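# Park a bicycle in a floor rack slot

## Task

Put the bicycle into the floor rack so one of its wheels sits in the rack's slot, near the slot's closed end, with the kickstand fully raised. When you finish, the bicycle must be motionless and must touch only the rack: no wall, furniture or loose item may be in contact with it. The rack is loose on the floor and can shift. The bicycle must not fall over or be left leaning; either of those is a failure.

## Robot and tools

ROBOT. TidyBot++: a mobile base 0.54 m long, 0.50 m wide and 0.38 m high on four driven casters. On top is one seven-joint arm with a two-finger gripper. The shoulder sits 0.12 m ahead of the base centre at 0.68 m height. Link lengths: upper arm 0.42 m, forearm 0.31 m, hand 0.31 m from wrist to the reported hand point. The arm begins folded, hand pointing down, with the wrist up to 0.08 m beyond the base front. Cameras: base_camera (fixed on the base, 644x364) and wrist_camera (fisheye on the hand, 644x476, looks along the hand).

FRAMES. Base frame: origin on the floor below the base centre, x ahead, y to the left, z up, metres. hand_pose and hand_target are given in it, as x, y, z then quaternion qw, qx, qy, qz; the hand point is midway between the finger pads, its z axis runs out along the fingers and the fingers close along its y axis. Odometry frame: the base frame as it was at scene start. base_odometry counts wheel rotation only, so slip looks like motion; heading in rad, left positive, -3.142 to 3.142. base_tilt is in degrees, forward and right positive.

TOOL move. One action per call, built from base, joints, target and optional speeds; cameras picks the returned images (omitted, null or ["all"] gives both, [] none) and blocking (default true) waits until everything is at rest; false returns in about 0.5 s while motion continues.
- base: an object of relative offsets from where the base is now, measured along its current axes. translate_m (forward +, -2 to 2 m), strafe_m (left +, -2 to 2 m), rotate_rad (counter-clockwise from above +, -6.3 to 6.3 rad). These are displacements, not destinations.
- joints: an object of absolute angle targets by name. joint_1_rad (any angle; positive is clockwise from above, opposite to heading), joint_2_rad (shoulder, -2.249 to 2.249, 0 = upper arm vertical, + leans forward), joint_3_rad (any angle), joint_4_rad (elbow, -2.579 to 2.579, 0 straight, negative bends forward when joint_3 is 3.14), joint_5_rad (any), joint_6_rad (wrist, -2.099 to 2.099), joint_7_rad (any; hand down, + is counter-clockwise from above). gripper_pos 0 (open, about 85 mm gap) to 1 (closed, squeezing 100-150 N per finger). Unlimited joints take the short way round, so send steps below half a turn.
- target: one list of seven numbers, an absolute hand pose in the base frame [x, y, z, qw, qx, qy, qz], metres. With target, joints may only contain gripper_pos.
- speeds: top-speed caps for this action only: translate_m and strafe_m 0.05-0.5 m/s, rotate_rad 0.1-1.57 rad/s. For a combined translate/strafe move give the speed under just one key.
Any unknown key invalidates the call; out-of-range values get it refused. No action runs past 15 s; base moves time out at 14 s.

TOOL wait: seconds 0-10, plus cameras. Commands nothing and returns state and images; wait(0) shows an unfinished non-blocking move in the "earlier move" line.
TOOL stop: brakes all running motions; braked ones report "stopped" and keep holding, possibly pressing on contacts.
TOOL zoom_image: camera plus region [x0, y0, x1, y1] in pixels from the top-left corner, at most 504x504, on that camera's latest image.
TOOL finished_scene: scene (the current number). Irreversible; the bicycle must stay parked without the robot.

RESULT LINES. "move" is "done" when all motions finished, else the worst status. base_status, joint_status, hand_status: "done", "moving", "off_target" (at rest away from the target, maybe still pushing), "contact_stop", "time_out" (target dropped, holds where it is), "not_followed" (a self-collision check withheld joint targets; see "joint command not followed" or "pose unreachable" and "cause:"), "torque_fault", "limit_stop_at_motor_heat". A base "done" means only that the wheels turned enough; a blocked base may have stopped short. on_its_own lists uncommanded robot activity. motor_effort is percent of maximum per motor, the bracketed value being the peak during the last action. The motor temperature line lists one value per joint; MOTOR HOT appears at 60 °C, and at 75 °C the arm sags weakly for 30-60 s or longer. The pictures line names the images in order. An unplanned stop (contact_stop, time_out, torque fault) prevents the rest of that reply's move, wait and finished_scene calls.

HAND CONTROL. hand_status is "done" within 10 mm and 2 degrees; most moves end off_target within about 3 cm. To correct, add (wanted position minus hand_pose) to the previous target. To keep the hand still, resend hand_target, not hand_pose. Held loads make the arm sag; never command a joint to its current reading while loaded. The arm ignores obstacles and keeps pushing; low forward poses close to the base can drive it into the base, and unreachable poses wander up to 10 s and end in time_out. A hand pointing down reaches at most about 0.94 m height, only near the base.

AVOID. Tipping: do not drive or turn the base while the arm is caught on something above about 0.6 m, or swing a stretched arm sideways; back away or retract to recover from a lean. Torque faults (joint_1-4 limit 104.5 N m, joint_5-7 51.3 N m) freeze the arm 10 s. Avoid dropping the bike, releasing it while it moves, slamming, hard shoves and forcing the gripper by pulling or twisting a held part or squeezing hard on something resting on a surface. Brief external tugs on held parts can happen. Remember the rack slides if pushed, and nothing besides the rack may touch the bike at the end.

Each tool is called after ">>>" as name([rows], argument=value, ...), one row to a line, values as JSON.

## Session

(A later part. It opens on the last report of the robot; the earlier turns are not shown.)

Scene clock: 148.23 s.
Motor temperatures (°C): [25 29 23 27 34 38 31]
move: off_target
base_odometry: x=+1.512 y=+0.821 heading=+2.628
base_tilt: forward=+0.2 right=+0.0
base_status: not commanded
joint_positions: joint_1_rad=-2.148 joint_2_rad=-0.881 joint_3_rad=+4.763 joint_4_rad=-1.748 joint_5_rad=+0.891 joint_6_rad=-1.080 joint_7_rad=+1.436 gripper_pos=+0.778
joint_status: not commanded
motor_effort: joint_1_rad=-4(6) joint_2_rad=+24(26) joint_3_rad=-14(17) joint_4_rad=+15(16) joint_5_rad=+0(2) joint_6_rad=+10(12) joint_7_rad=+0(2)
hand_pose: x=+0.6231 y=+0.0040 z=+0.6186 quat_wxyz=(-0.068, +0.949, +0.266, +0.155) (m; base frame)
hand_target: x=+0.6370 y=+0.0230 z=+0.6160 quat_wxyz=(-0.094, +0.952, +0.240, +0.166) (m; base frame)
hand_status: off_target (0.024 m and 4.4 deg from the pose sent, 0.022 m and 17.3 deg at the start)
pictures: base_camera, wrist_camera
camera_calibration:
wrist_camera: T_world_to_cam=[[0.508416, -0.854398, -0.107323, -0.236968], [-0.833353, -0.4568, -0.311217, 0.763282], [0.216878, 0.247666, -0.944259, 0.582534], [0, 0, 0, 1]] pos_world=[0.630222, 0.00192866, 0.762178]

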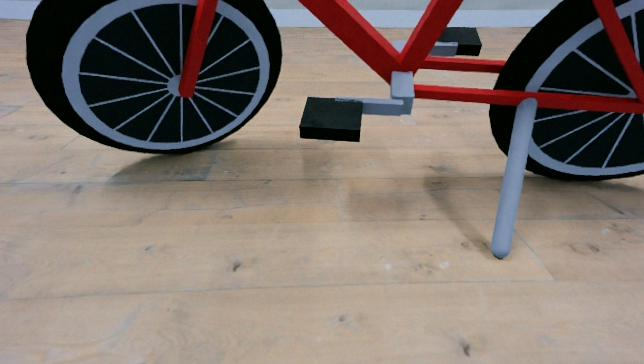

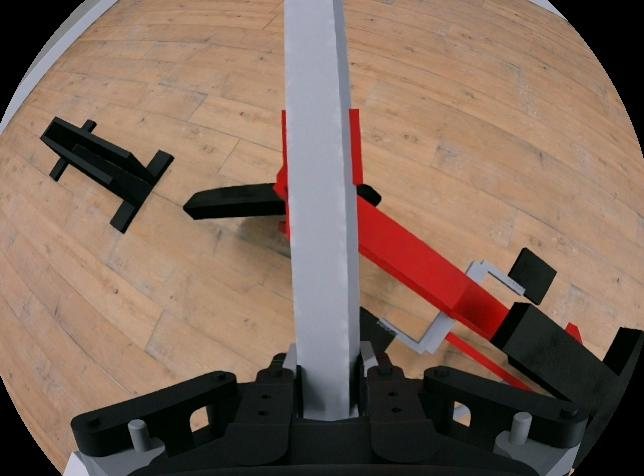

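>>> move(target=[0.629, 0.045, 0.621, -0.1058, 0.9803, 0.1153, 0.1239])

>>> move(target=[0.626, 0.065, 0.627, -0.115, 0.990, -0.011, 0.080])

Scene clock: 149.57 s.
Motor temperatures (°C): [25 29 23 27 34 38 31]
move: off_target
base_odometry: x=+1.512 y=+0.821 heading=+2.628
base_tilt: forward=+0.3 right=+0.0
base_status: not commanded
joint_positions: joint_1_rad=-2.242 joint_2_rad=-0.840 joint_3_rad=+4.789 joint_4_rad=-1.730 joint_5_rad=+0.864 joint_6_rad=-1.109 joint_7_rad=+1.161 gripper_pos=+0.783
joint_status: not commanded
motor_effort: joint_1_rad=-1(5) joint_2_rad=+22(24) joint_3_rad=-12(14) joint_4_rad=+17(18) joint_5_rad=+2(3) joint_6_rad=+10(12) joint_7_rad=-1(2)
hand_pose: x=+0.6178 y=+0.0374 z=+0.6237 quat_wxyz=(-0.076, +0.975, +0.164, +0.128) (m; base frame)
hand_target: x=+0.6290 y=+0.0450 z=+0.6210 quat_wxyz=(-0.106, +0.980, +0.115, +0.124) (m; base frame)
hand_status: off_target (0.014 m and 6.6 deg from the pose sent, 0.042 m and 18.5 deg at the start)
pictures: base_camera, wrist_camera
camera_calibration:
wrist_camera: T_world_to_cam=[[0.316474, -0.934249, -0.164388, -0.0479647], [-0.928724, -0.269865, -0.254254, 0.792089], [0.193174, 0.233136, -0.953064, 0.600906], [0, 0, 0, 1]] pos_world=[0.634732, 0.0288531, 0.766209]

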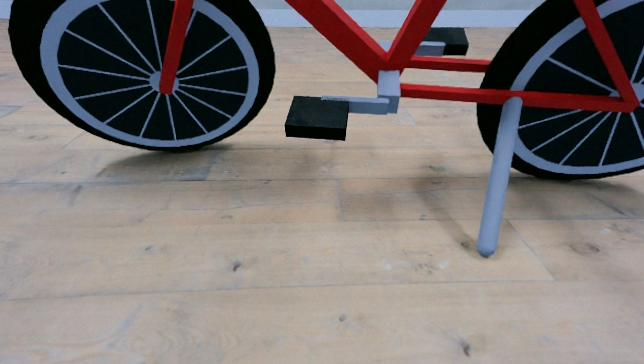

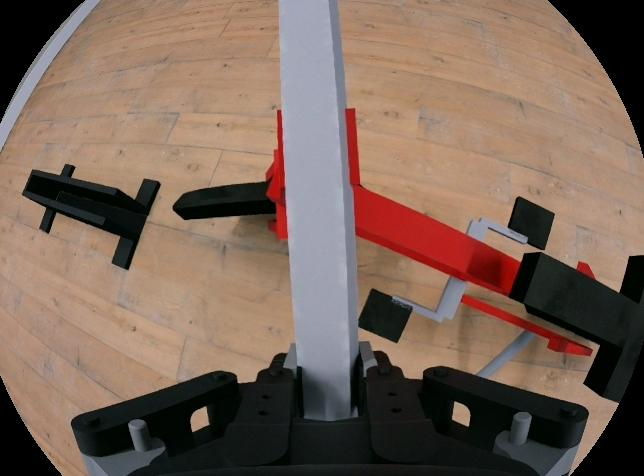

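Scene clock: 150.73 s.
Motor temperatures (°C): [25 29 23 27 34 38 31]
move: off_target
base_odometry: x=+1.512 y=+0.821 heading=+2.628
base_tilt: forward=+0.2 right=+0.0
base_status: not commanded
joint_positions: joint_1_rad=-2.337 joint_2_rad=-0.838 joint_3_rad=+4.805 joint_4_rad=-1.667 joint_5_rad=+0.818 joint_6_rad=-1.161 joint_7_rad=+0.895 gripper_pos=+0.783
joint_status: not commanded
motor_effort: joint_1_rad=+2(4) joint_2_rad=+24(27) joint_3_rad=-12(13) joint_4_rad=+18(19) joint_5_rad=+3(4) joint_6_rad=+9(11) joint_7_rad=-1(2)
hand_pose: x=+0.6171 y=+0.0731 z=+0.6318 quat_wxyz=(-0.100, +0.989, +0.047, +0.095) (m; base frame)
hand_target: x=+0.6260 y=+0.0650 z=+0.6270 quat_wxyz=(-0.115, +0.990, -0.011, +0.080) (m; base frame)
hand_status: off_target (0.013 m and 7.1 deg from the pose sent, 0.029 m and 21.4 deg at the start)
pictures: base_camera, wrist_camera
camera_calibration:
wrist_camera: T_world_to_cam=[[0.0845366, -0.965686, -0.245571, 0.183569], [-0.983858, -0.0418854, -0.173978, 0.769793], [0.157722, 0.256314, -0.953639, 0.62101], [0, 0, 0, 1]] pos_world=[0.643902, 0.0503393, 0.771225]

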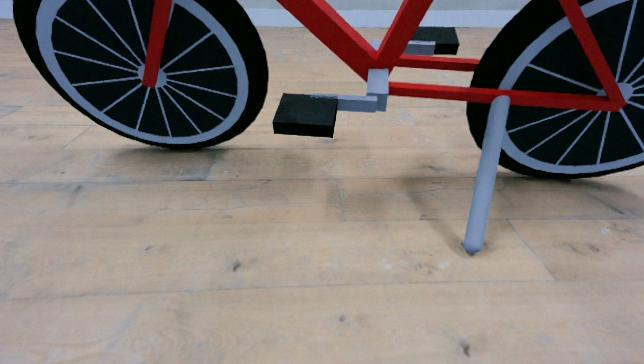

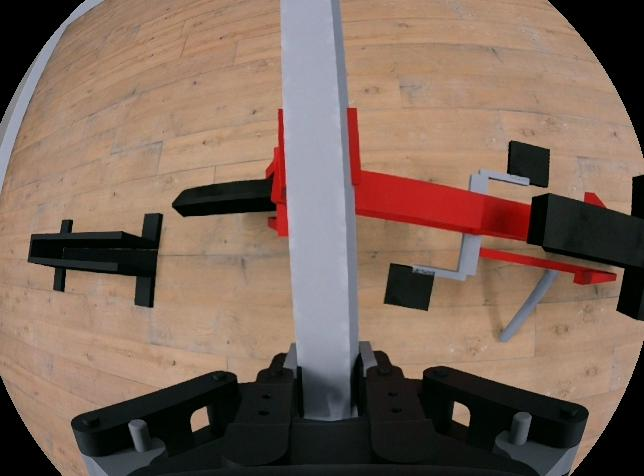

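>>> move(target=[0.635, 0.043, 0.619, -0.086, 0.951, 0.259, 0.1475])

Scene clock: 152.83 s.
Motor temperatures (°C): [25 29 23 27 34 38 31]
move: off_target
base_odometry: x=+1.512 y=+0.821 heading=+2.628
base_tilt: forward=+0.3 right=+0.0
base_status: not commanded
joint_positions: joint_1_rad=-2.273 joint_2_rad=-0.858 joint_3_rad=+4.800 joint_4_rad=-1.700 joint_5_rad=+0.861 joint_6_rad=-1.148 joint_7_rad=+1.332 gripper_pos=+0.783
joint_status: not commanded
motor_effort: joint_1_rad=+2(3) joint_2_rad=+26(27) joint_3_rad=-13(15) joint_4_rad=+13(18) joint_5_rad=-2(4) joint_6_rad=+3(9) joint_7_rad=+1(1)
hand_pose: x=+0.6182 y=+0.0398 z=+0.6196 quat_wxyz=(-0.067, +0.960, +0.246, +0.118) (m; base frame)
hand_target: x=+0.6350 y=+0.0430 z=+0.6190 quat_wxyz=(-0.086, +0.951, +0.259, +0.147) (m; base frame)
hand_status: off_target (0.017 m and 4.4 deg from the pose sent, 0.037 m and 25.5 deg at the start)
pictures: base_camera, wrist_camera
camera_calibration:
wrist_camera: T_world_to_cam=[[0.465362, -0.875818, -0.127988, -0.163432], [-0.871404, -0.427979, -0.239768, 0.75396], [0.155217, 0.223108, -0.962357, 0.625998], [0, 0, 0, 1]] pos_world=[0.635894, 0.0398767, 0.762292]

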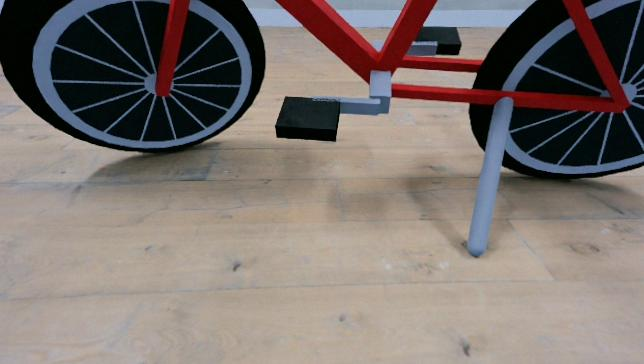

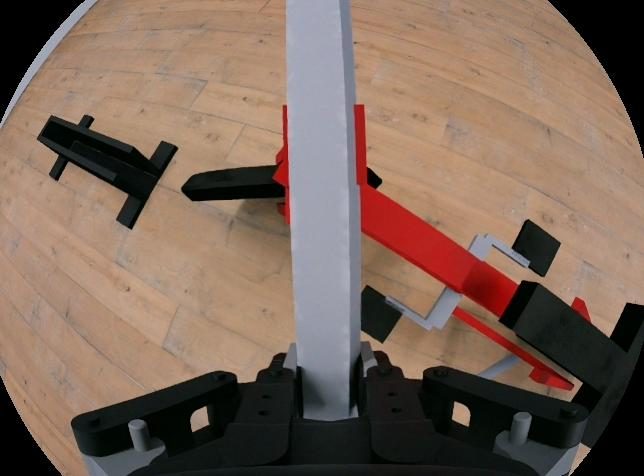

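>>> zoom_image(camera="wrist_camera", region=[20, 90, 300, 250])

Scaled by 1.800.

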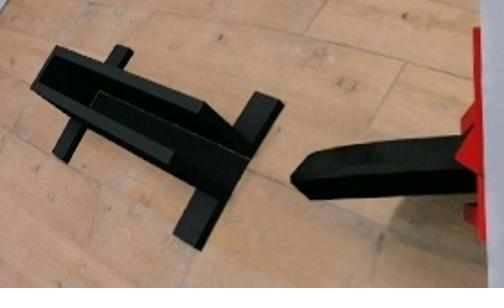

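>>> move(target=[0.642, 0.036, 0.613, -0.0907, 0.9226, 0.336, 0.180])

>>> move(base={"translate_m": -0.06, "strafe_m": 0.08}, speeds={"translate_m": 0.08})

Scene clock: 155.03 s.
Motor temperatures (°C): [25 29 23 27 34 38 31]
move: off_target
base_odometry: x=+1.512 y=+0.821 heading=+2.628
base_tilt: forward=+0.2 right=+0.0
base_status: not commanded
joint_positions: joint_1_rad=-2.220 joint_2_rad=-0.890 joint_3_rad=+4.778 joint_4_rad=-1.713 joint_5_rad=+0.883 joint_6_rad=-1.107 joint_7_rad=+1.516 gripper_pos=+0.783
joint_status: not commanded
motor_effort: joint_1_rad=+2(3) joint_2_rad=+23(26) joint_3_rad=-12(14) joint_4_rad=+12(13) joint_5_rad=-2(3) joint_6_rad=+3(4) joint_7_rad=+1(2)
hand_pose: x=+0.6272 y=+0.0279 z=+0.6178 quat_wxyz=(-0.068, +0.934, +0.320, +0.146) (m; base frame)
hand_target: x=+0.6420 y=+0.0360 z=+0.6130 quat_wxyz=(-0.090, +0.920, +0.335, +0.180) (m; base frame)
hand_status: off_target (0.018 m and 5.1 deg from the pose sent, 0.025 m and 13.5 deg at the start)
pictures: base_camera, wrist_camera
camera_calibration:
wrist_camera: T_world_to_cam=[[0.599532, -0.794884, -0.0933865, -0.286156], [-0.778472, -0.552064, -0.298675, 0.737865], [0.185857, 0.251764, -0.949775, 0.597678], [0, 0, 0, 1]] pos_world=[0.634885, 0.0294139, 0.761318]

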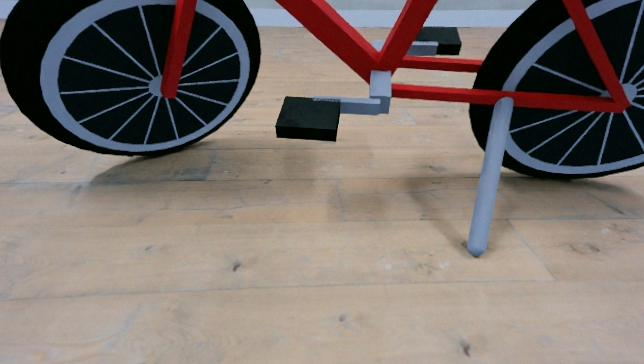

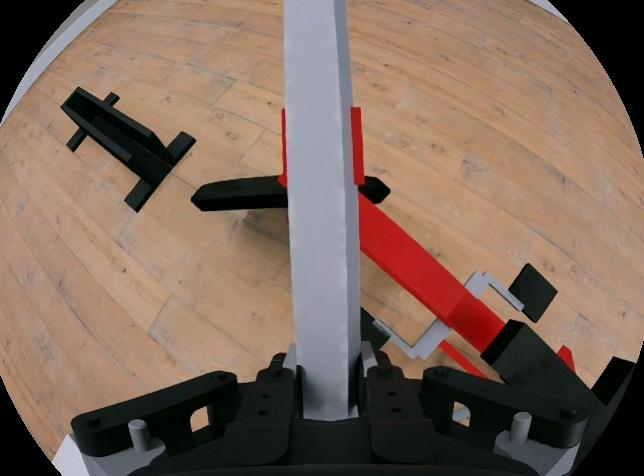

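Scene clock: 156.83 s.
Motor temperatures (°C): [25 29 23 27 34 38 31]
move: done
base_odometry: x=+1.525 y=+0.722 heading=+2.628
base_tilt: forward=+0.2 right=+0.0
base_status: done
joint_positions: joint_1_rad=-2.160 joint_2_rad=-0.911 joint_3_rad=+4.790 joint_4_rad=-1.695 joint_5_rad=+0.936 joint_6_rad=-1.089 joint_7_rad=+1.516 gripper_pos=+0.783
joint_status: not commanded
motor_effort: joint_1_rad=-8(9) joint_2_rad=+28(29) joint_3_rad=-22(25) joint_4_rad=+5(12) joint_5_rad=-9(10) joint_6_rad=+3(7) joint_7_rad=+3(4)
hand_pose: x=+0.6465 y=-0.0176 z=+0.6137 quat_wxyz=(-0.051, +0.943, +0.287, +0.164) (m; base frame)
hand_target: x=+0.6420 y=+0.0360 z=+0.6130 quat_wxyz=(-0.090, +0.920, +0.335, +0.180) (m; base frame)
hand_status: not commanded
pictures: base_camera, wrist_camera
camera_calibration:
wrist_camera: T_world_to_cam=[[0.541082, -0.838685, -0.0619461, -0.316524], [-0.806559, -0.496677, -0.320584, 0.759093], [0.238102, 0.223425, -0.945192, 0.56458], [0, 0, 0, 1]] pos_world=[0.649091, -0.0145818, 0.757383]

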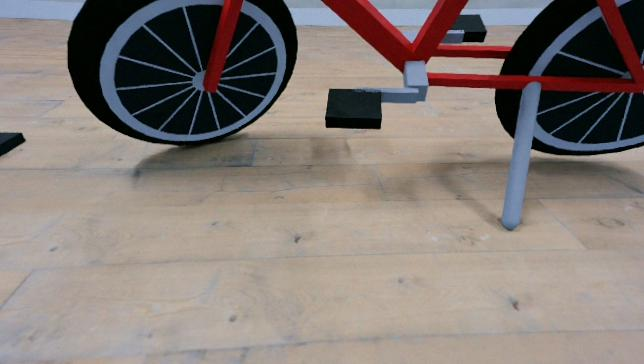

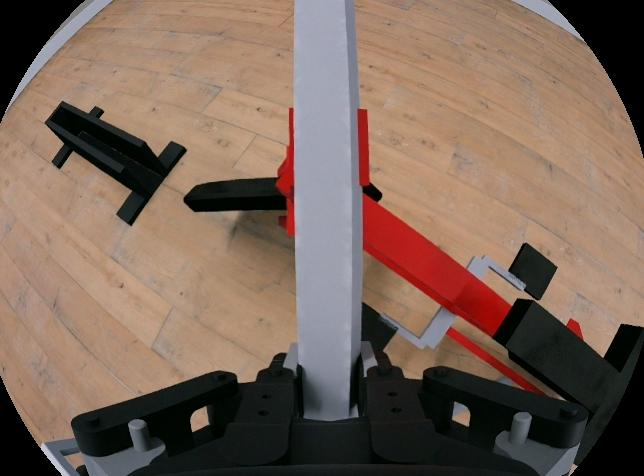

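>>> move(base={"translate_m": -0.05, "strafe_m": 0.08}, speeds={"translate_m": 0.08})

>>> zoom_image(camera="wrist_camera", region=[20, 70, 320, 250])

Scene clock: 158.67 s.
Motor temperatures (°C): [25 29 23 27 34 38 31]
move: done
base_odometry: x=+1.529 y=+0.628 heading=+2.627
base_tilt: forward=+0.2 right=+0.0
base_status: done
joint_positions: joint_1_rad=-2.154 joint_2_rad=-0.918 joint_3_rad=+4.795 joint_4_rad=-1.695 joint_5_rad=+0.941 joint_6_rad=-1.089 joint_7_rad=+1.516 gripper_pos=+0.783
joint_status: not commanded
motor_effort: joint_1_rad=-7(12) joint_2_rad=+28(31) joint_3_rad=-19(25) joint_4_rad=+6(8) joint_5_rad=-7(11) joint_6_rad=+4(8) joint_7_rad=+2(4)
hand_pose: x=+0.6469 y=-0.0229 z=+0.6100 quat_wxyz=(-0.051, +0.944, +0.283, +0.162) (m; base frame)
hand_target: x=+0.6420 y=+0.0360 z=+0.6130 quat_wxyz=(-0.090, +0.920, +0.335, +0.180) (m; base frame)
hand_status: not commanded
pictures: base_camera, wrist_camera
camera_calibration:
wrist_camera: T_world_to_cam=[[0.534097, -0.842995, -0.0640371, -0.315696], [-0.811738, -0.490174, -0.317506, 0.757231], [0.236267, 0.22156, -0.946092, 0.563915], [0, 0, 0, 1]] pos_world=[0.650051, -0.0198962, 0.753724]

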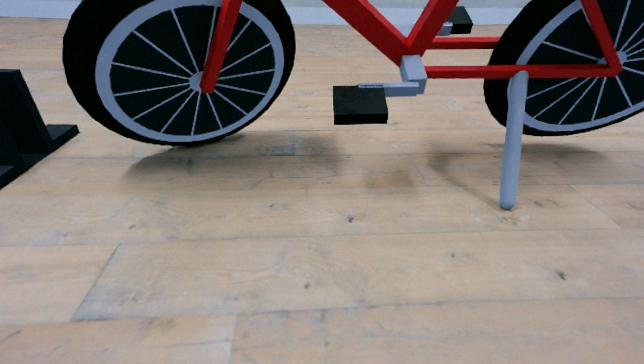

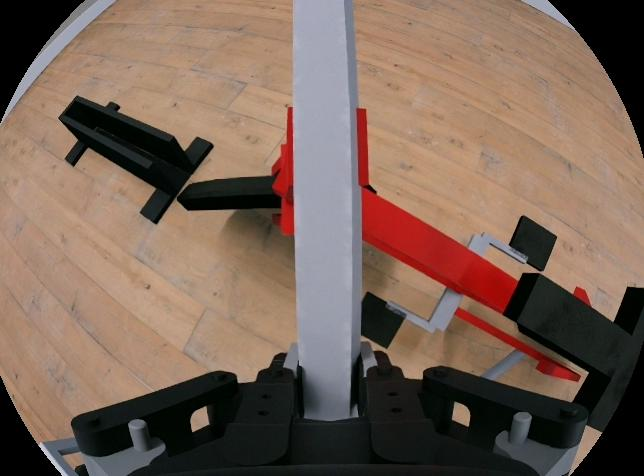

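Scaled by 1.680.

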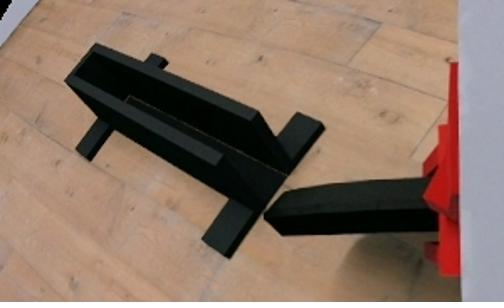

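>>> move(base={"translate_m": -0.03, "strafe_m": 0.04}, speeds={"translate_m": 0.08})

>>> move(target=[0.643, 0.03, 0.615, -0.113, 0.978, 0.155, 0.125])

>>> move(target=[0.643, 0.035, 0.617, -0.119, 0.989, -0.031, 0.075])

>>> zoom_image(camera="wrist_camera", region=[0, 130, 320, 330])

Scene clock: 160.40 s.
Motor temperatures (°C): [25 29 23 27 34 38 31]
move: done
base_odometry: x=+1.535 y=+0.578 heading=+2.627
base_tilt: forward=+0.2 right=+0.0
base_status: done
joint_positions: joint_1_rad=-2.154 joint_2_rad=-0.922 joint_3_rad=+4.801 joint_4_rad=-1.696 joint_5_rad=+0.944 joint_6_rad=-1.089 joint_7_rad=+1.516 gripper_pos=+0.783
joint_status: not commanded
motor_effort: joint_1_rad=-7(13) joint_2_rad=+29(33) joint_3_rad=-21(26) joint_4_rad=+6(8) joint_5_rad=-8(10) joint_6_rad=+4(8) joint_7_rad=+3(4)
hand_pose: x=+0.6463 y=-0.0253 z=+0.6065 quat_wxyz=(-0.050, +0.945, +0.281, +0.159) (m; base frame)
hand_target: x=+0.6420 y=+0.0360 z=+0.6130 quat_wxyz=(-0.090, +0.920, +0.335, +0.180) (m; base frame)
hand_status: not commanded
pictures: base_camera, wrist_camera
camera_calibration:
wrist_camera: T_world_to_cam=[[0.531416, -0.844566, -0.065623, -0.314971], [-0.814791, -0.48841, -0.312363, 0.753412], [0.23176, 0.219464, -0.947694, 0.565037], [0, 0, 0, 1]] pos_world=[0.650301, -0.0220445, 0.75015]

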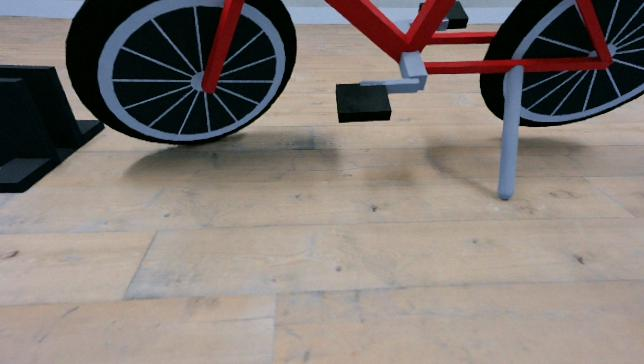

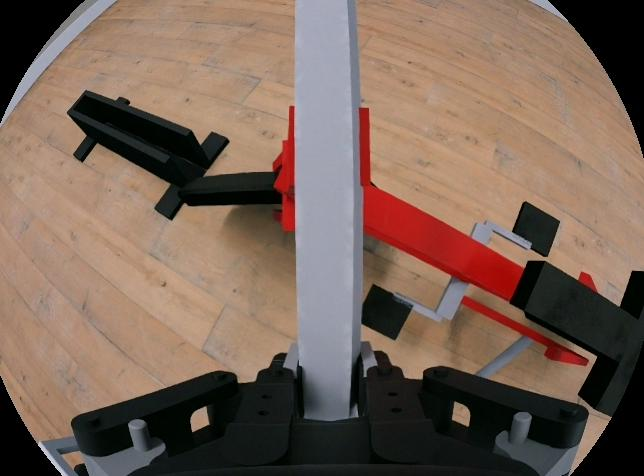

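Scene clock: 161.27 s.
Motor temperatures (°C): [25 29 23 27 34 38 31]
move: off_target
base_odometry: x=+1.535 y=+0.578 heading=+2.627
base_tilt: forward=+0.3 right=+0.0
base_status: not commanded
joint_positions: joint_1_rad=-2.199 joint_2_rad=-0.922 joint_3_rad=+4.810 joint_4_rad=-1.620 joint_5_rad=+0.938 joint_6_rad=-1.108 joint_7_rad=+1.262 gripper_pos=+0.789
joint_status: not commanded
motor_effort: joint_1_rad=-5(8) joint_2_rad=+31(32) joint_3_rad=-21(22) joint_4_rad=+7(8) joint_5_rad=-8(9) joint_6_rad=+5(6) joint_7_rad=+1(3)
hand_pose: x=+0.6695 y=-0.0198 z=+0.6205 quat_wxyz=(-0.072, +0.973, +0.149, +0.162) (m; base frame)
hand_target: x=+0.6430 y=+0.0300 z=+0.6150 quat_wxyz=(-0.112, +0.974, +0.154, +0.124) (m; base frame)
hand_status: off_target (0.057 m and 6.3 deg from the pose sent, 0.056 m and 17.0 deg at the start)
pictures: base_camera, wrist_camera
camera_calibration:
wrist_camera: T_world_to_cam=[[0.293658, -0.943748, -0.152, -0.110927], [-0.919318, -0.235249, -0.315456, 0.856214], [0.261953, 0.232372, -0.936688, 0.544998], [0, 0, 0, 1]] pos_world=[0.676944, -0.0299054, 0.76373]

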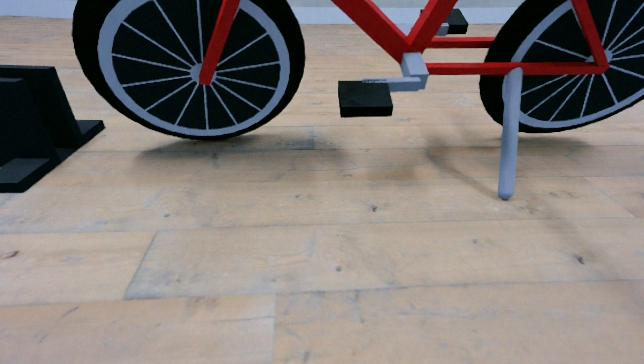

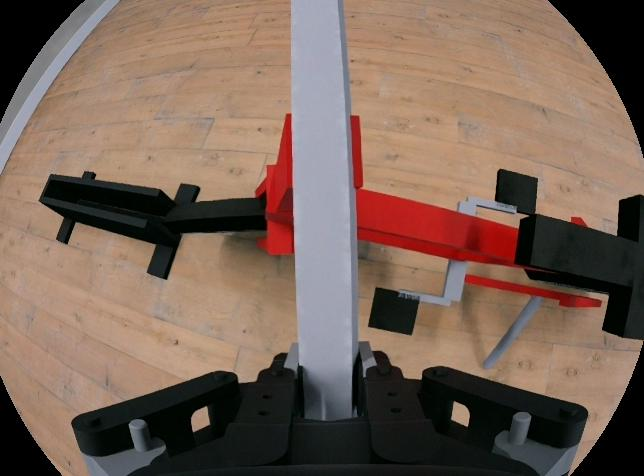

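Scene clock: 162.40 s.
Motor temperatures (°C): [25 29 23 27 34 38 31]
move: off_target
base_odometry: x=+1.535 y=+0.578 heading=+2.627
base_tilt: forward=+0.2 right=+0.0
base_status: not commanded
joint_positions: joint_1_rad=-2.271 joint_2_rad=-0.896 joint_3_rad=+4.836 joint_4_rad=-1.555 joint_5_rad=+0.919 joint_6_rad=-1.141 joint_7_rad=+0.918 gripper_pos=+0.791
joint_status: not commanded
motor_effort: joint_1_rad=-4(6) joint_2_rad=+28(31) joint_3_rad=-17(21) joint_4_rad=+7(8) joint_5_rad=-7(9) joint_6_rad=+4(6) joint_7_rad=+0(1)
hand_pose: x=+0.6827 y=-0.0036 z=+0.6343 quat_wxyz=(-0.090, +0.985, -0.018, +0.146) (m; base frame)
hand_target: x=+0.6430 y=+0.0350 z=+0.6170 quat_wxyz=(-0.119, +0.990, -0.031, +0.075) (m; base frame)
hand_status: off_target (0.058 m and 8.9 deg from the pose sent, 0.061 m and 23.6 deg at the start)
pictures: base_camera, wrist_camera
camera_calibration:
wrist_camera: T_world_to_cam=[[-0.0295497, -0.97034, -0.239933, 0.17894], [-0.960989, 0.0936187, -0.26026, 0.87115], [0.275002, 0.222883, -0.935252, 0.540841], [0, 0, 0, 1]] pos_world=[0.693721, -0.0284679, 0.775482]

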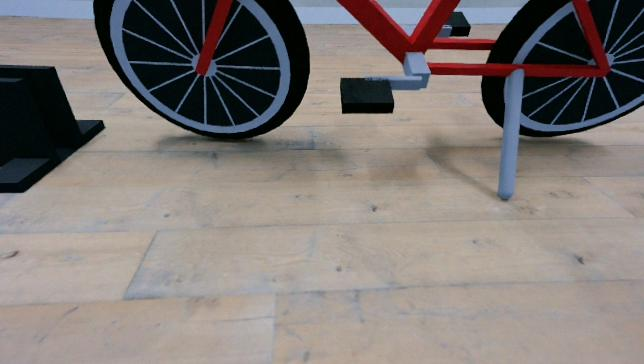

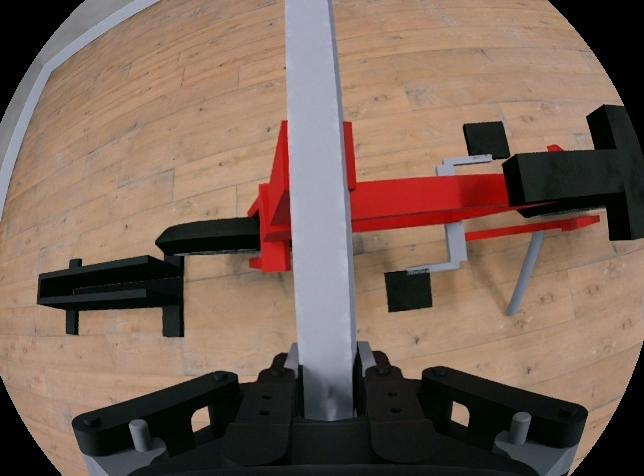

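Scaled by 1.575.

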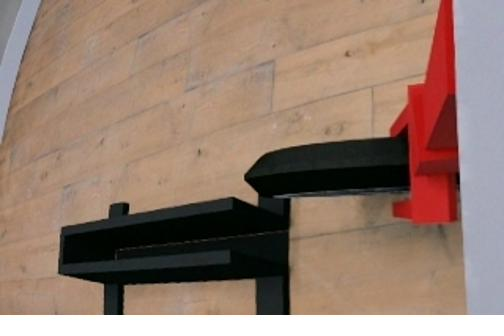

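>>> move(target=[0.647, 0.03, 0.626, -0.105, 0.969, -0.22, 0.05])

>>> move(base={"translate_m": -0.09, "strafe_m": -0.18}, speeds={"translate_m": 0.1})

Scene clock: 164.53 s.
Motor temperatures (°C): [25 29 23 27 34 38 31]
move: off_target
base_odometry: x=+1.535 y=+0.578 heading=+2.627
base_tilt: forward=+0.2 right=+0.0
base_status: not commanded
joint_positions: joint_1_rad=-2.345 joint_2_rad=-0.857 joint_3_rad=+4.874 joint_4_rad=-1.514 joint_5_rad=+0.884 joint_6_rad=-1.167 joint_7_rad=+0.566 gripper_pos=+0.791
joint_status: not commanded
motor_effort: joint_1_rad=+1(4) joint_2_rad=+29(30) joint_3_rad=-14(17) joint_4_rad=+9(11) joint_5_rad=-6(8) joint_6_rad=+2(4) joint_7_rad=-1(2)
hand_pose: x=+0.6850 y=+0.0204 z=+0.6450 quat_wxyz=(-0.104, +0.970, -0.182, +0.122) (m; base frame)
hand_target: x=+0.6470 y=+0.0300 z=+0.6260 quat_wxyz=(-0.105, +0.969, -0.220, +0.050) (m; base frame)
hand_status: off_target (0.044 m and 9.4 deg from the pose sent, 0.050 m and 25.8 deg at the start)
pictures: base_camera, wrist_camera
camera_calibration:
wrist_camera: T_world_to_cam=[[-0.346131, -0.888795, -0.300394, 0.459033], [-0.896332, 0.407849, -0.173922, 0.767524], [0.277096, 0.209053, -0.937824, 0.545352], [0, 0, 0, 1]] pos_world=[0.695727, -0.0190552, 0.782824]

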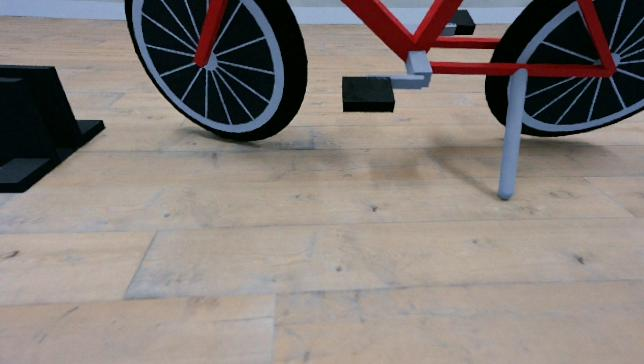

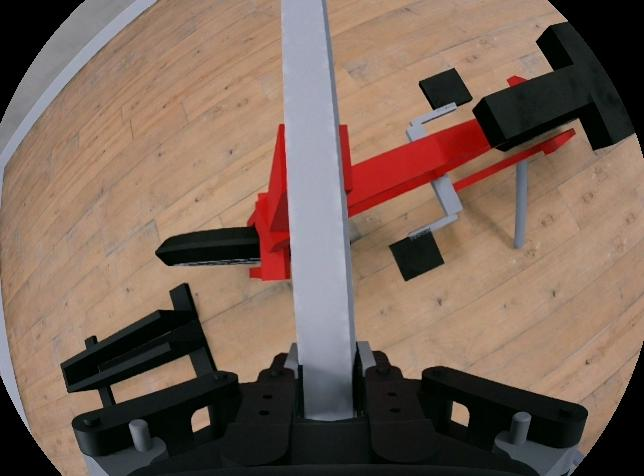

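Scene clock: 167.07 s.
Motor temperatures (°C): [25 29 23 27 34 38 31]
move: done
base_odometry: x=+1.702 y=+0.690 heading=+2.628
base_tilt: forward=+0.2 right=+0.0
base_status: done
joint_positions: joint_1_rad=-2.465 joint_2_rad=-0.844 joint_3_rad=+4.837 joint_4_rad=-1.522 joint_5_rad=+0.816 joint_6_rad=-1.167 joint_7_rad=+0.566 gripper_pos=+0.791
joint_status: not commanded
motor_effort: joint_1_rad=+20(23) joint_2_rad=+24(36) joint_3_rad=+0(16) joint_4_rad=+14(15) joint_5_rad=+3(5) joint_6_rad=-6(9) joint_7_rad=-6(7)
hand_pose: x=+0.6607 y=+0.1159 z=+0.6586 quat_wxyz=(-0.139, +0.978, -0.116, +0.100) (m; base frame)
hand_target: x=+0.6470 y=+0.0300 z=+0.6260 quat_wxyz=(-0.105, +0.969, -0.220, +0.050) (m; base frame)
hand_status: not commanded
pictures: base_camera, wrist_camera
camera_calibration:
wrist_camera: T_world_to_cam=[[-0.221994, -0.910696, -0.348354, 0.491655], [-0.949516, 0.283136, -0.135103, 0.733175], [0.221669, 0.300776, -0.927576, 0.56417], [0, 0, 0, 1]] pos_world=[0.680247, 0.0704719, 0.793635]

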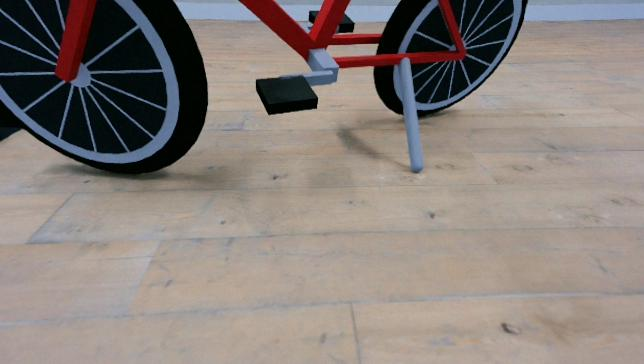

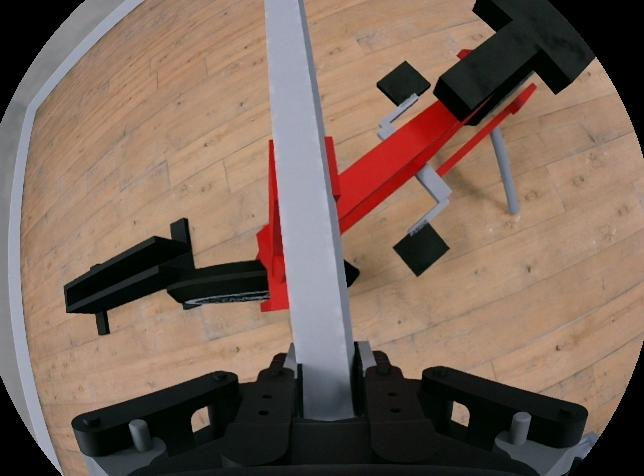

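>>> zoom_image(camera="wrist_camera", region=[40, 190, 300, 350])

>>> zoom_image(camera="base_camera", region=[0, 0, 500, 200])

Scaled by 1.938.

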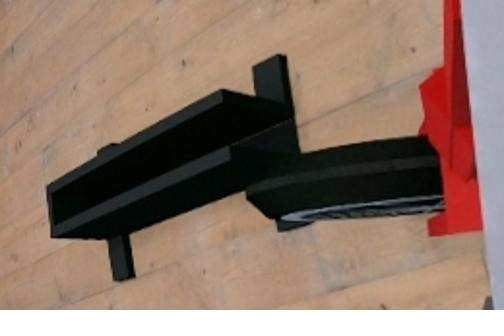

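Scaled by 1.008.

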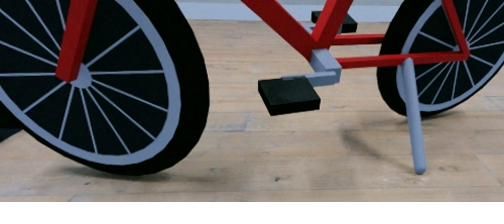

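>>> move(target=[0.647, 0.03, 0.63, -0.1265, 0.9864, 0.077, 0.0616])

>>> move(base={"translate_m": 0.12, "strafe_m": -0.03}, speeds={"translate_m": 0.1})

>>> zoom_image(camera="wrist_camera", region=[0, 130, 320, 330])

Scene clock: 169.90 s.
Motor temperatures (°C): [25 29 23 27 34 38 31]
move: off_target
base_odometry: x=+1.702 y=+0.690 heading=+2.628
base_tilt: forward=+0.3 right=+0.0
base_status: not commanded
joint_positions: joint_1_rad=-2.390 joint_2_rad=-0.918 joint_3_rad=+4.799 joint_4_rad=-1.497 joint_5_rad=+0.813 joint_6_rad=-1.233 joint_7_rad=+1.093 gripper_pos=+0.791
joint_status: not commanded
motor_effort: joint_1_rad=+9(20) joint_2_rad=+30(30) joint_3_rad=-9(10) joint_4_rad=+14(15) joint_5_rad=+1(5) joint_6_rad=+0(6) joint_7_rad=-1(6)
hand_pose: x=+0.6586 y=+0.0760 z=+0.6452 quat_wxyz=(-0.128, +0.981, +0.105, +0.102) (m; base frame)
hand_target: x=+0.6470 y=+0.0300 z=+0.6300 quat_wxyz=(-0.127, +0.987, +0.077, +0.062) (m; base frame)
hand_status: off_target (0.050 m and 5.6 deg from the pose sent, 0.092 m and 22.6 deg at the start)
pictures: base_camera, wrist_camera
camera_calibration:
wrist_camera: T_world_to_cam=[[0.204133, -0.936239, -0.285981, 0.131258], [-0.968098, -0.149703, -0.200935, 0.828275], [0.145311, 0.317876, -0.936931, 0.619219], [0, 0, 0, 1]] pos_world=[0.685078, 0.0500492, 0.784133]

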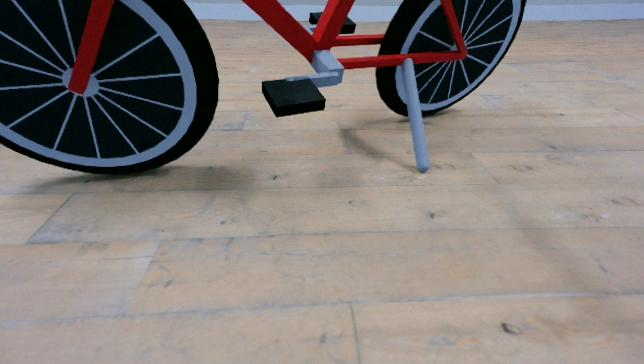

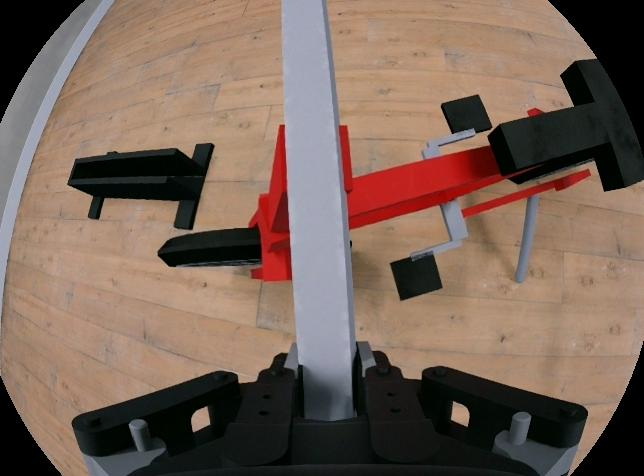

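Scene clock: 171.70 s.
Motor temperatures (°C): [25 29 23 27 34 38 31]
move: done
base_odometry: x=+1.613 y=+0.776 heading=+2.628
base_tilt: forward=+0.2 right=+0.0
base_status: done
joint_positions: joint_1_rad=-2.313 joint_2_rad=-0.869 joint_3_rad=+4.768 joint_4_rad=-1.467 joint_5_rad=+0.794 joint_6_rad=-1.352 joint_7_rad=+1.094 gripper_pos=+0.796
joint_status: not commanded
motor_effort: joint_1_rad=-1(10) joint_2_rad=+15(31) joint_3_rad=-6(10) joint_4_rad=+11(18) joint_5_rad=+1(7) joint_6_rad=+12(15) joint_7_rad=-1(2)
hand_pose: x=+0.6418 y=+0.0244 z=+0.6698 quat_wxyz=(-0.095, +0.989, +0.071, +0.084) (m; base frame)
hand_target: x=+0.6470 y=+0.0300 z=+0.6300 quat_wxyz=(-0.127, +0.987, +0.077, +0.062) (m; base frame)
hand_status: not commanded
pictures: base_camera, wrist_camera
camera_calibration:
wrist_camera: T_world_to_cam=[[0.127732, -0.964503, -0.231123, 0.106416], [-0.983332, -0.0927519, -0.15638, 0.787789], [0.129392, 0.247245, -0.960275, 0.688629], [0, 0, 0, 1]] pos_world=[0.671963, 0.00544746, 0.809063]

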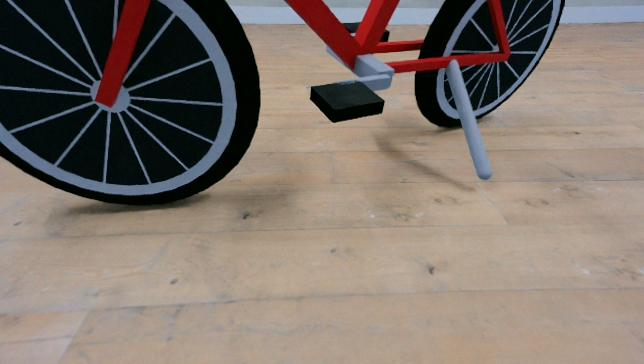

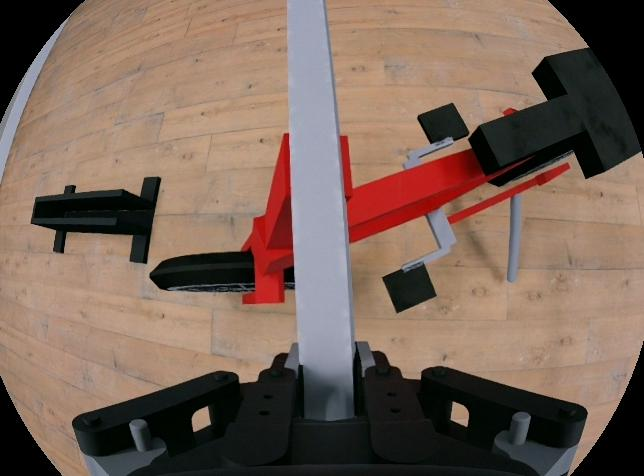

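Scaled by 1.575.

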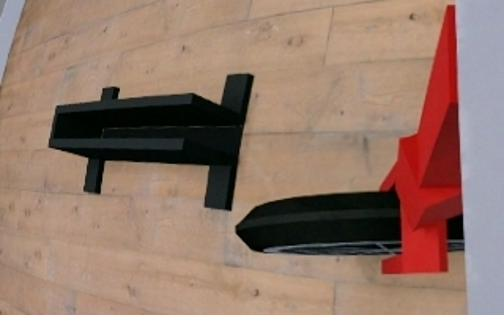

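>>> move(base={"translate_m": -0.03}, target=[0.647, 0.03, 0.67, -0.1265, 0.9864, 0.077, 0.0616])

>>> move(target=[0.647, 0.03, 0.70, -0.1265, 0.9864, 0.077, 0.0616])

Scene clock: 173.67 s.
Motor temperatures (°C): [25 29 23 27 34 38 31]
move: off_target
base_odometry: x=+1.639 y=+0.761 heading=+2.628
base_tilt: forward=+0.2 right=+0.0
base_status: done
joint_positions: joint_1_rad=-2.315 joint_2_rad=-0.896 joint_3_rad=+4.778 joint_4_rad=-1.432 joint_5_rad=+0.792 joint_6_rad=-1.403 joint_7_rad=+1.099 gripper_pos=+0.797
joint_status: not commanded
motor_effort: joint_1_rad=-1(3) joint_2_rad=+32(34) joint_3_rad=-19(20) joint_4_rad=+16(18) joint_5_rad=-3(4) joint_6_rad=+9(11) joint_7_rad=+1(2)
hand_pose: x=+0.6398 y=+0.0104 z=+0.6627 quat_wxyz=(-0.095, +0.992, +0.058, +0.061) (m; base frame)
hand_target: x=+0.6470 y=+0.0300 z=+0.6700 quat_wxyz=(-0.127, +0.987, +0.077, +0.062) (m; base frame)
hand_status: off_target (0.022 m and 4.2 deg from the pose sent, 0.008 m and 4.5 deg at the start)
pictures: base_camera, wrist_camera
camera_calibration:
wrist_camera: T_world_to_cam=[[0.0950944, -0.967054, -0.236144, 0.115689], [-0.991551, -0.0709939, -0.108562, 0.756782], [0.0882202, 0.244472, -0.965635, 0.715467], [0, 0, 0, 1]] pos_world=[0.676268, -0.00930782, 0.800356]

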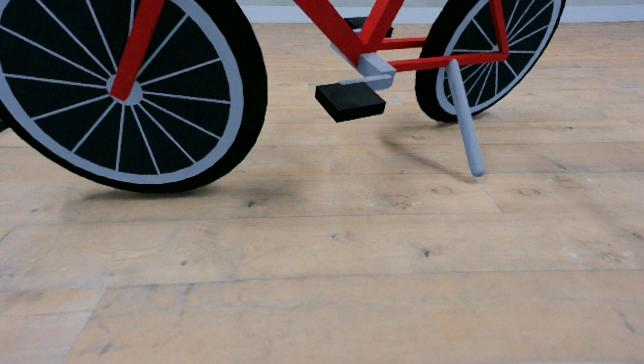

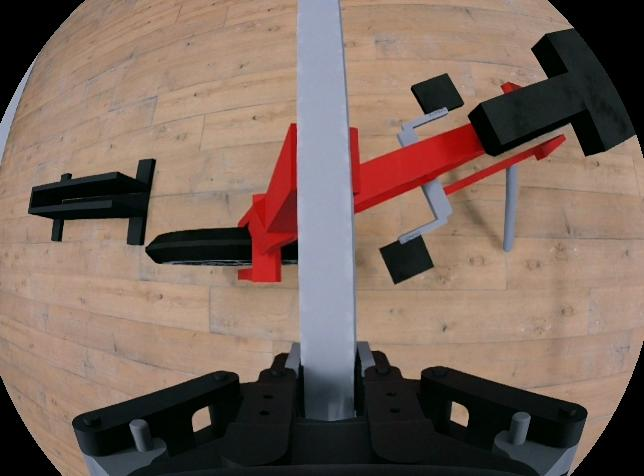

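Scene clock: 174.70 s.
Motor temperatures (°C): [25 29 23 27 34 38 31]
move: off_target
base_odometry: x=+1.639 y=+0.761 heading=+2.628
base_tilt: forward=+0.3 right=+0.0
base_status: not commanded
joint_positions: joint_1_rad=-2.334 joint_2_rad=-0.908 joint_3_rad=+4.789 joint_4_rad=-1.372 joint_5_rad=+0.791 joint_6_rad=-1.452 joint_7_rad=+1.107 gripper_pos=+0.797
joint_status: not commanded
motor_effort: joint_1_rad=-1(3) joint_2_rad=+42(43) joint_3_rad=-25(26) joint_4_rad=+19(20) joint_5_rad=-6(7) joint_6_rad=+7(9) joint_7_rad=+2(3)
hand_pose: x=+0.6462 y=+0.0014 z=+0.6661 quat_wxyz=(-0.095, +0.993, +0.046, +0.050) (m; base frame)
hand_target: x=+0.6470 y=+0.0300 z=+0.7000 quat_wxyz=(-0.127, +0.987, +0.077, +0.062) (m; base frame)
hand_status: off_target (0.044 m and 5.3 deg from the pose sent, 0.043 m and 4.2 deg at the start)
pictures: base_camera, wrist_camera
camera_calibration:
wrist_camera: T_world_to_cam=[[0.0686214, -0.969206, -0.236497, 0.124637], [-0.995167, -0.0498096, -0.0846271, 0.749182], [0.0702413, 0.241161, -0.96794, 0.733584], [0, 0, 0, 1]] pos_world=[0.68548, -0.018797, 0.802942]

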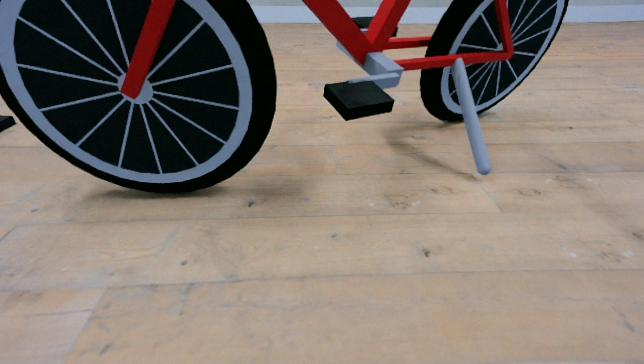

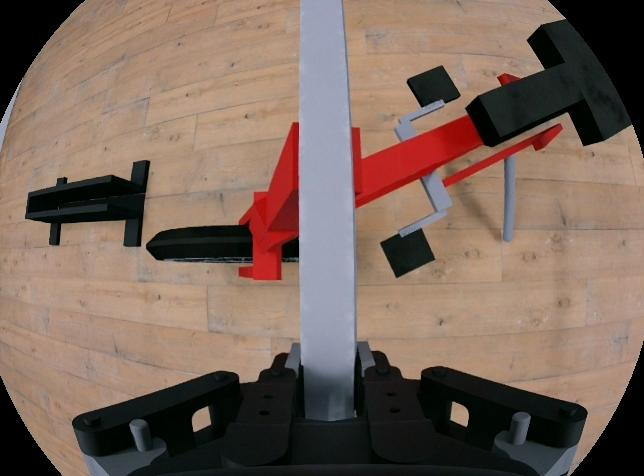

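>>> move(target=[0.647, 0.03, 0.74, -0.1265, 0.9864, 0.077, 0.0616])

Scene clock: 175.90 s.
Motor temperatures (°C): [25 29 23 27 34 38 31]
move: off_target
base_odometry: x=+1.639 y=+0.761 heading=+2.628
base_tilt: forward=+0.3 right=+0.0
base_status: not commanded
joint_positions: joint_1_rad=-2.359 joint_2_rad=-0.928 joint_3_rad=+4.808 joint_4_rad=-1.276 joint_5_rad=+0.791 joint_6_rad=-1.532 joint_7_rad=+1.118 gripper_pos=+0.797
joint_status: not commanded
motor_effort: joint_1_rad=-1(4) joint_2_rad=+55(56) joint_3_rad=-32(33) joint_4_rad=+21(22) joint_5_rad=-9(12) joint_6_rad=+5(7) joint_7_rad=+4(4)
hand_pose: x=+0.6545 y=-0.0159 z=+0.6709 quat_wxyz=(-0.093, +0.995, +0.023, +0.031) (m; base frame)
hand_target: x=+0.6471 y=+0.0299 z=+0.7400 quat_wxyz=(-0.127, +0.987, +0.077, +0.062) (m; base frame)
hand_status: off_target (0.083 m and 8.1 deg from the pose sent, 0.079 m and 5.3 deg at the start)
pictures: base_camera, wrist_camera
camera_calibration:
wrist_camera: T_world_to_cam=[[0.0184907, -0.971788, -0.235132, 0.140253], [-0.999069, -0.00878779, -0.042247, 0.731772], [0.0389888, 0.235694, -0.971045, 0.764288], [0, 0, 0, 1]] pos_world=[0.698698, -0.0374115, 0.806051]

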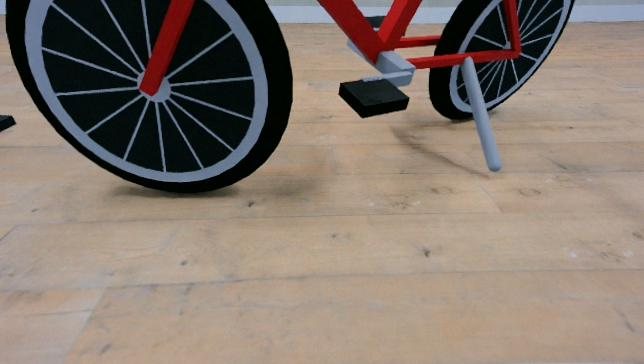

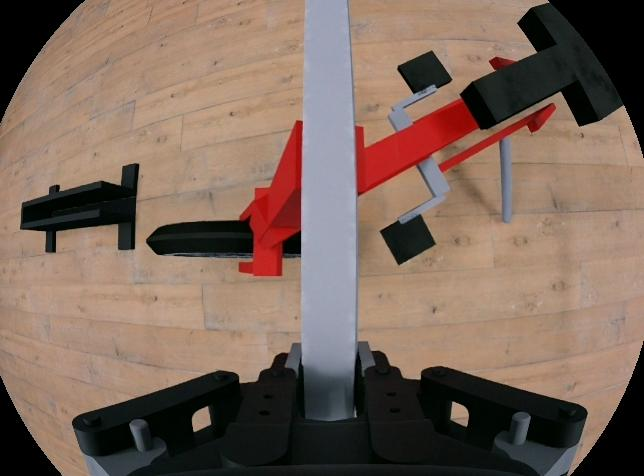

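>>> zoom_image(camera="wrist_camera", region=[0, 130, 320, 330])

Scaled by 1.575.

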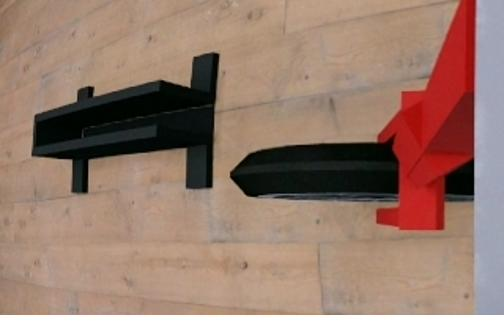

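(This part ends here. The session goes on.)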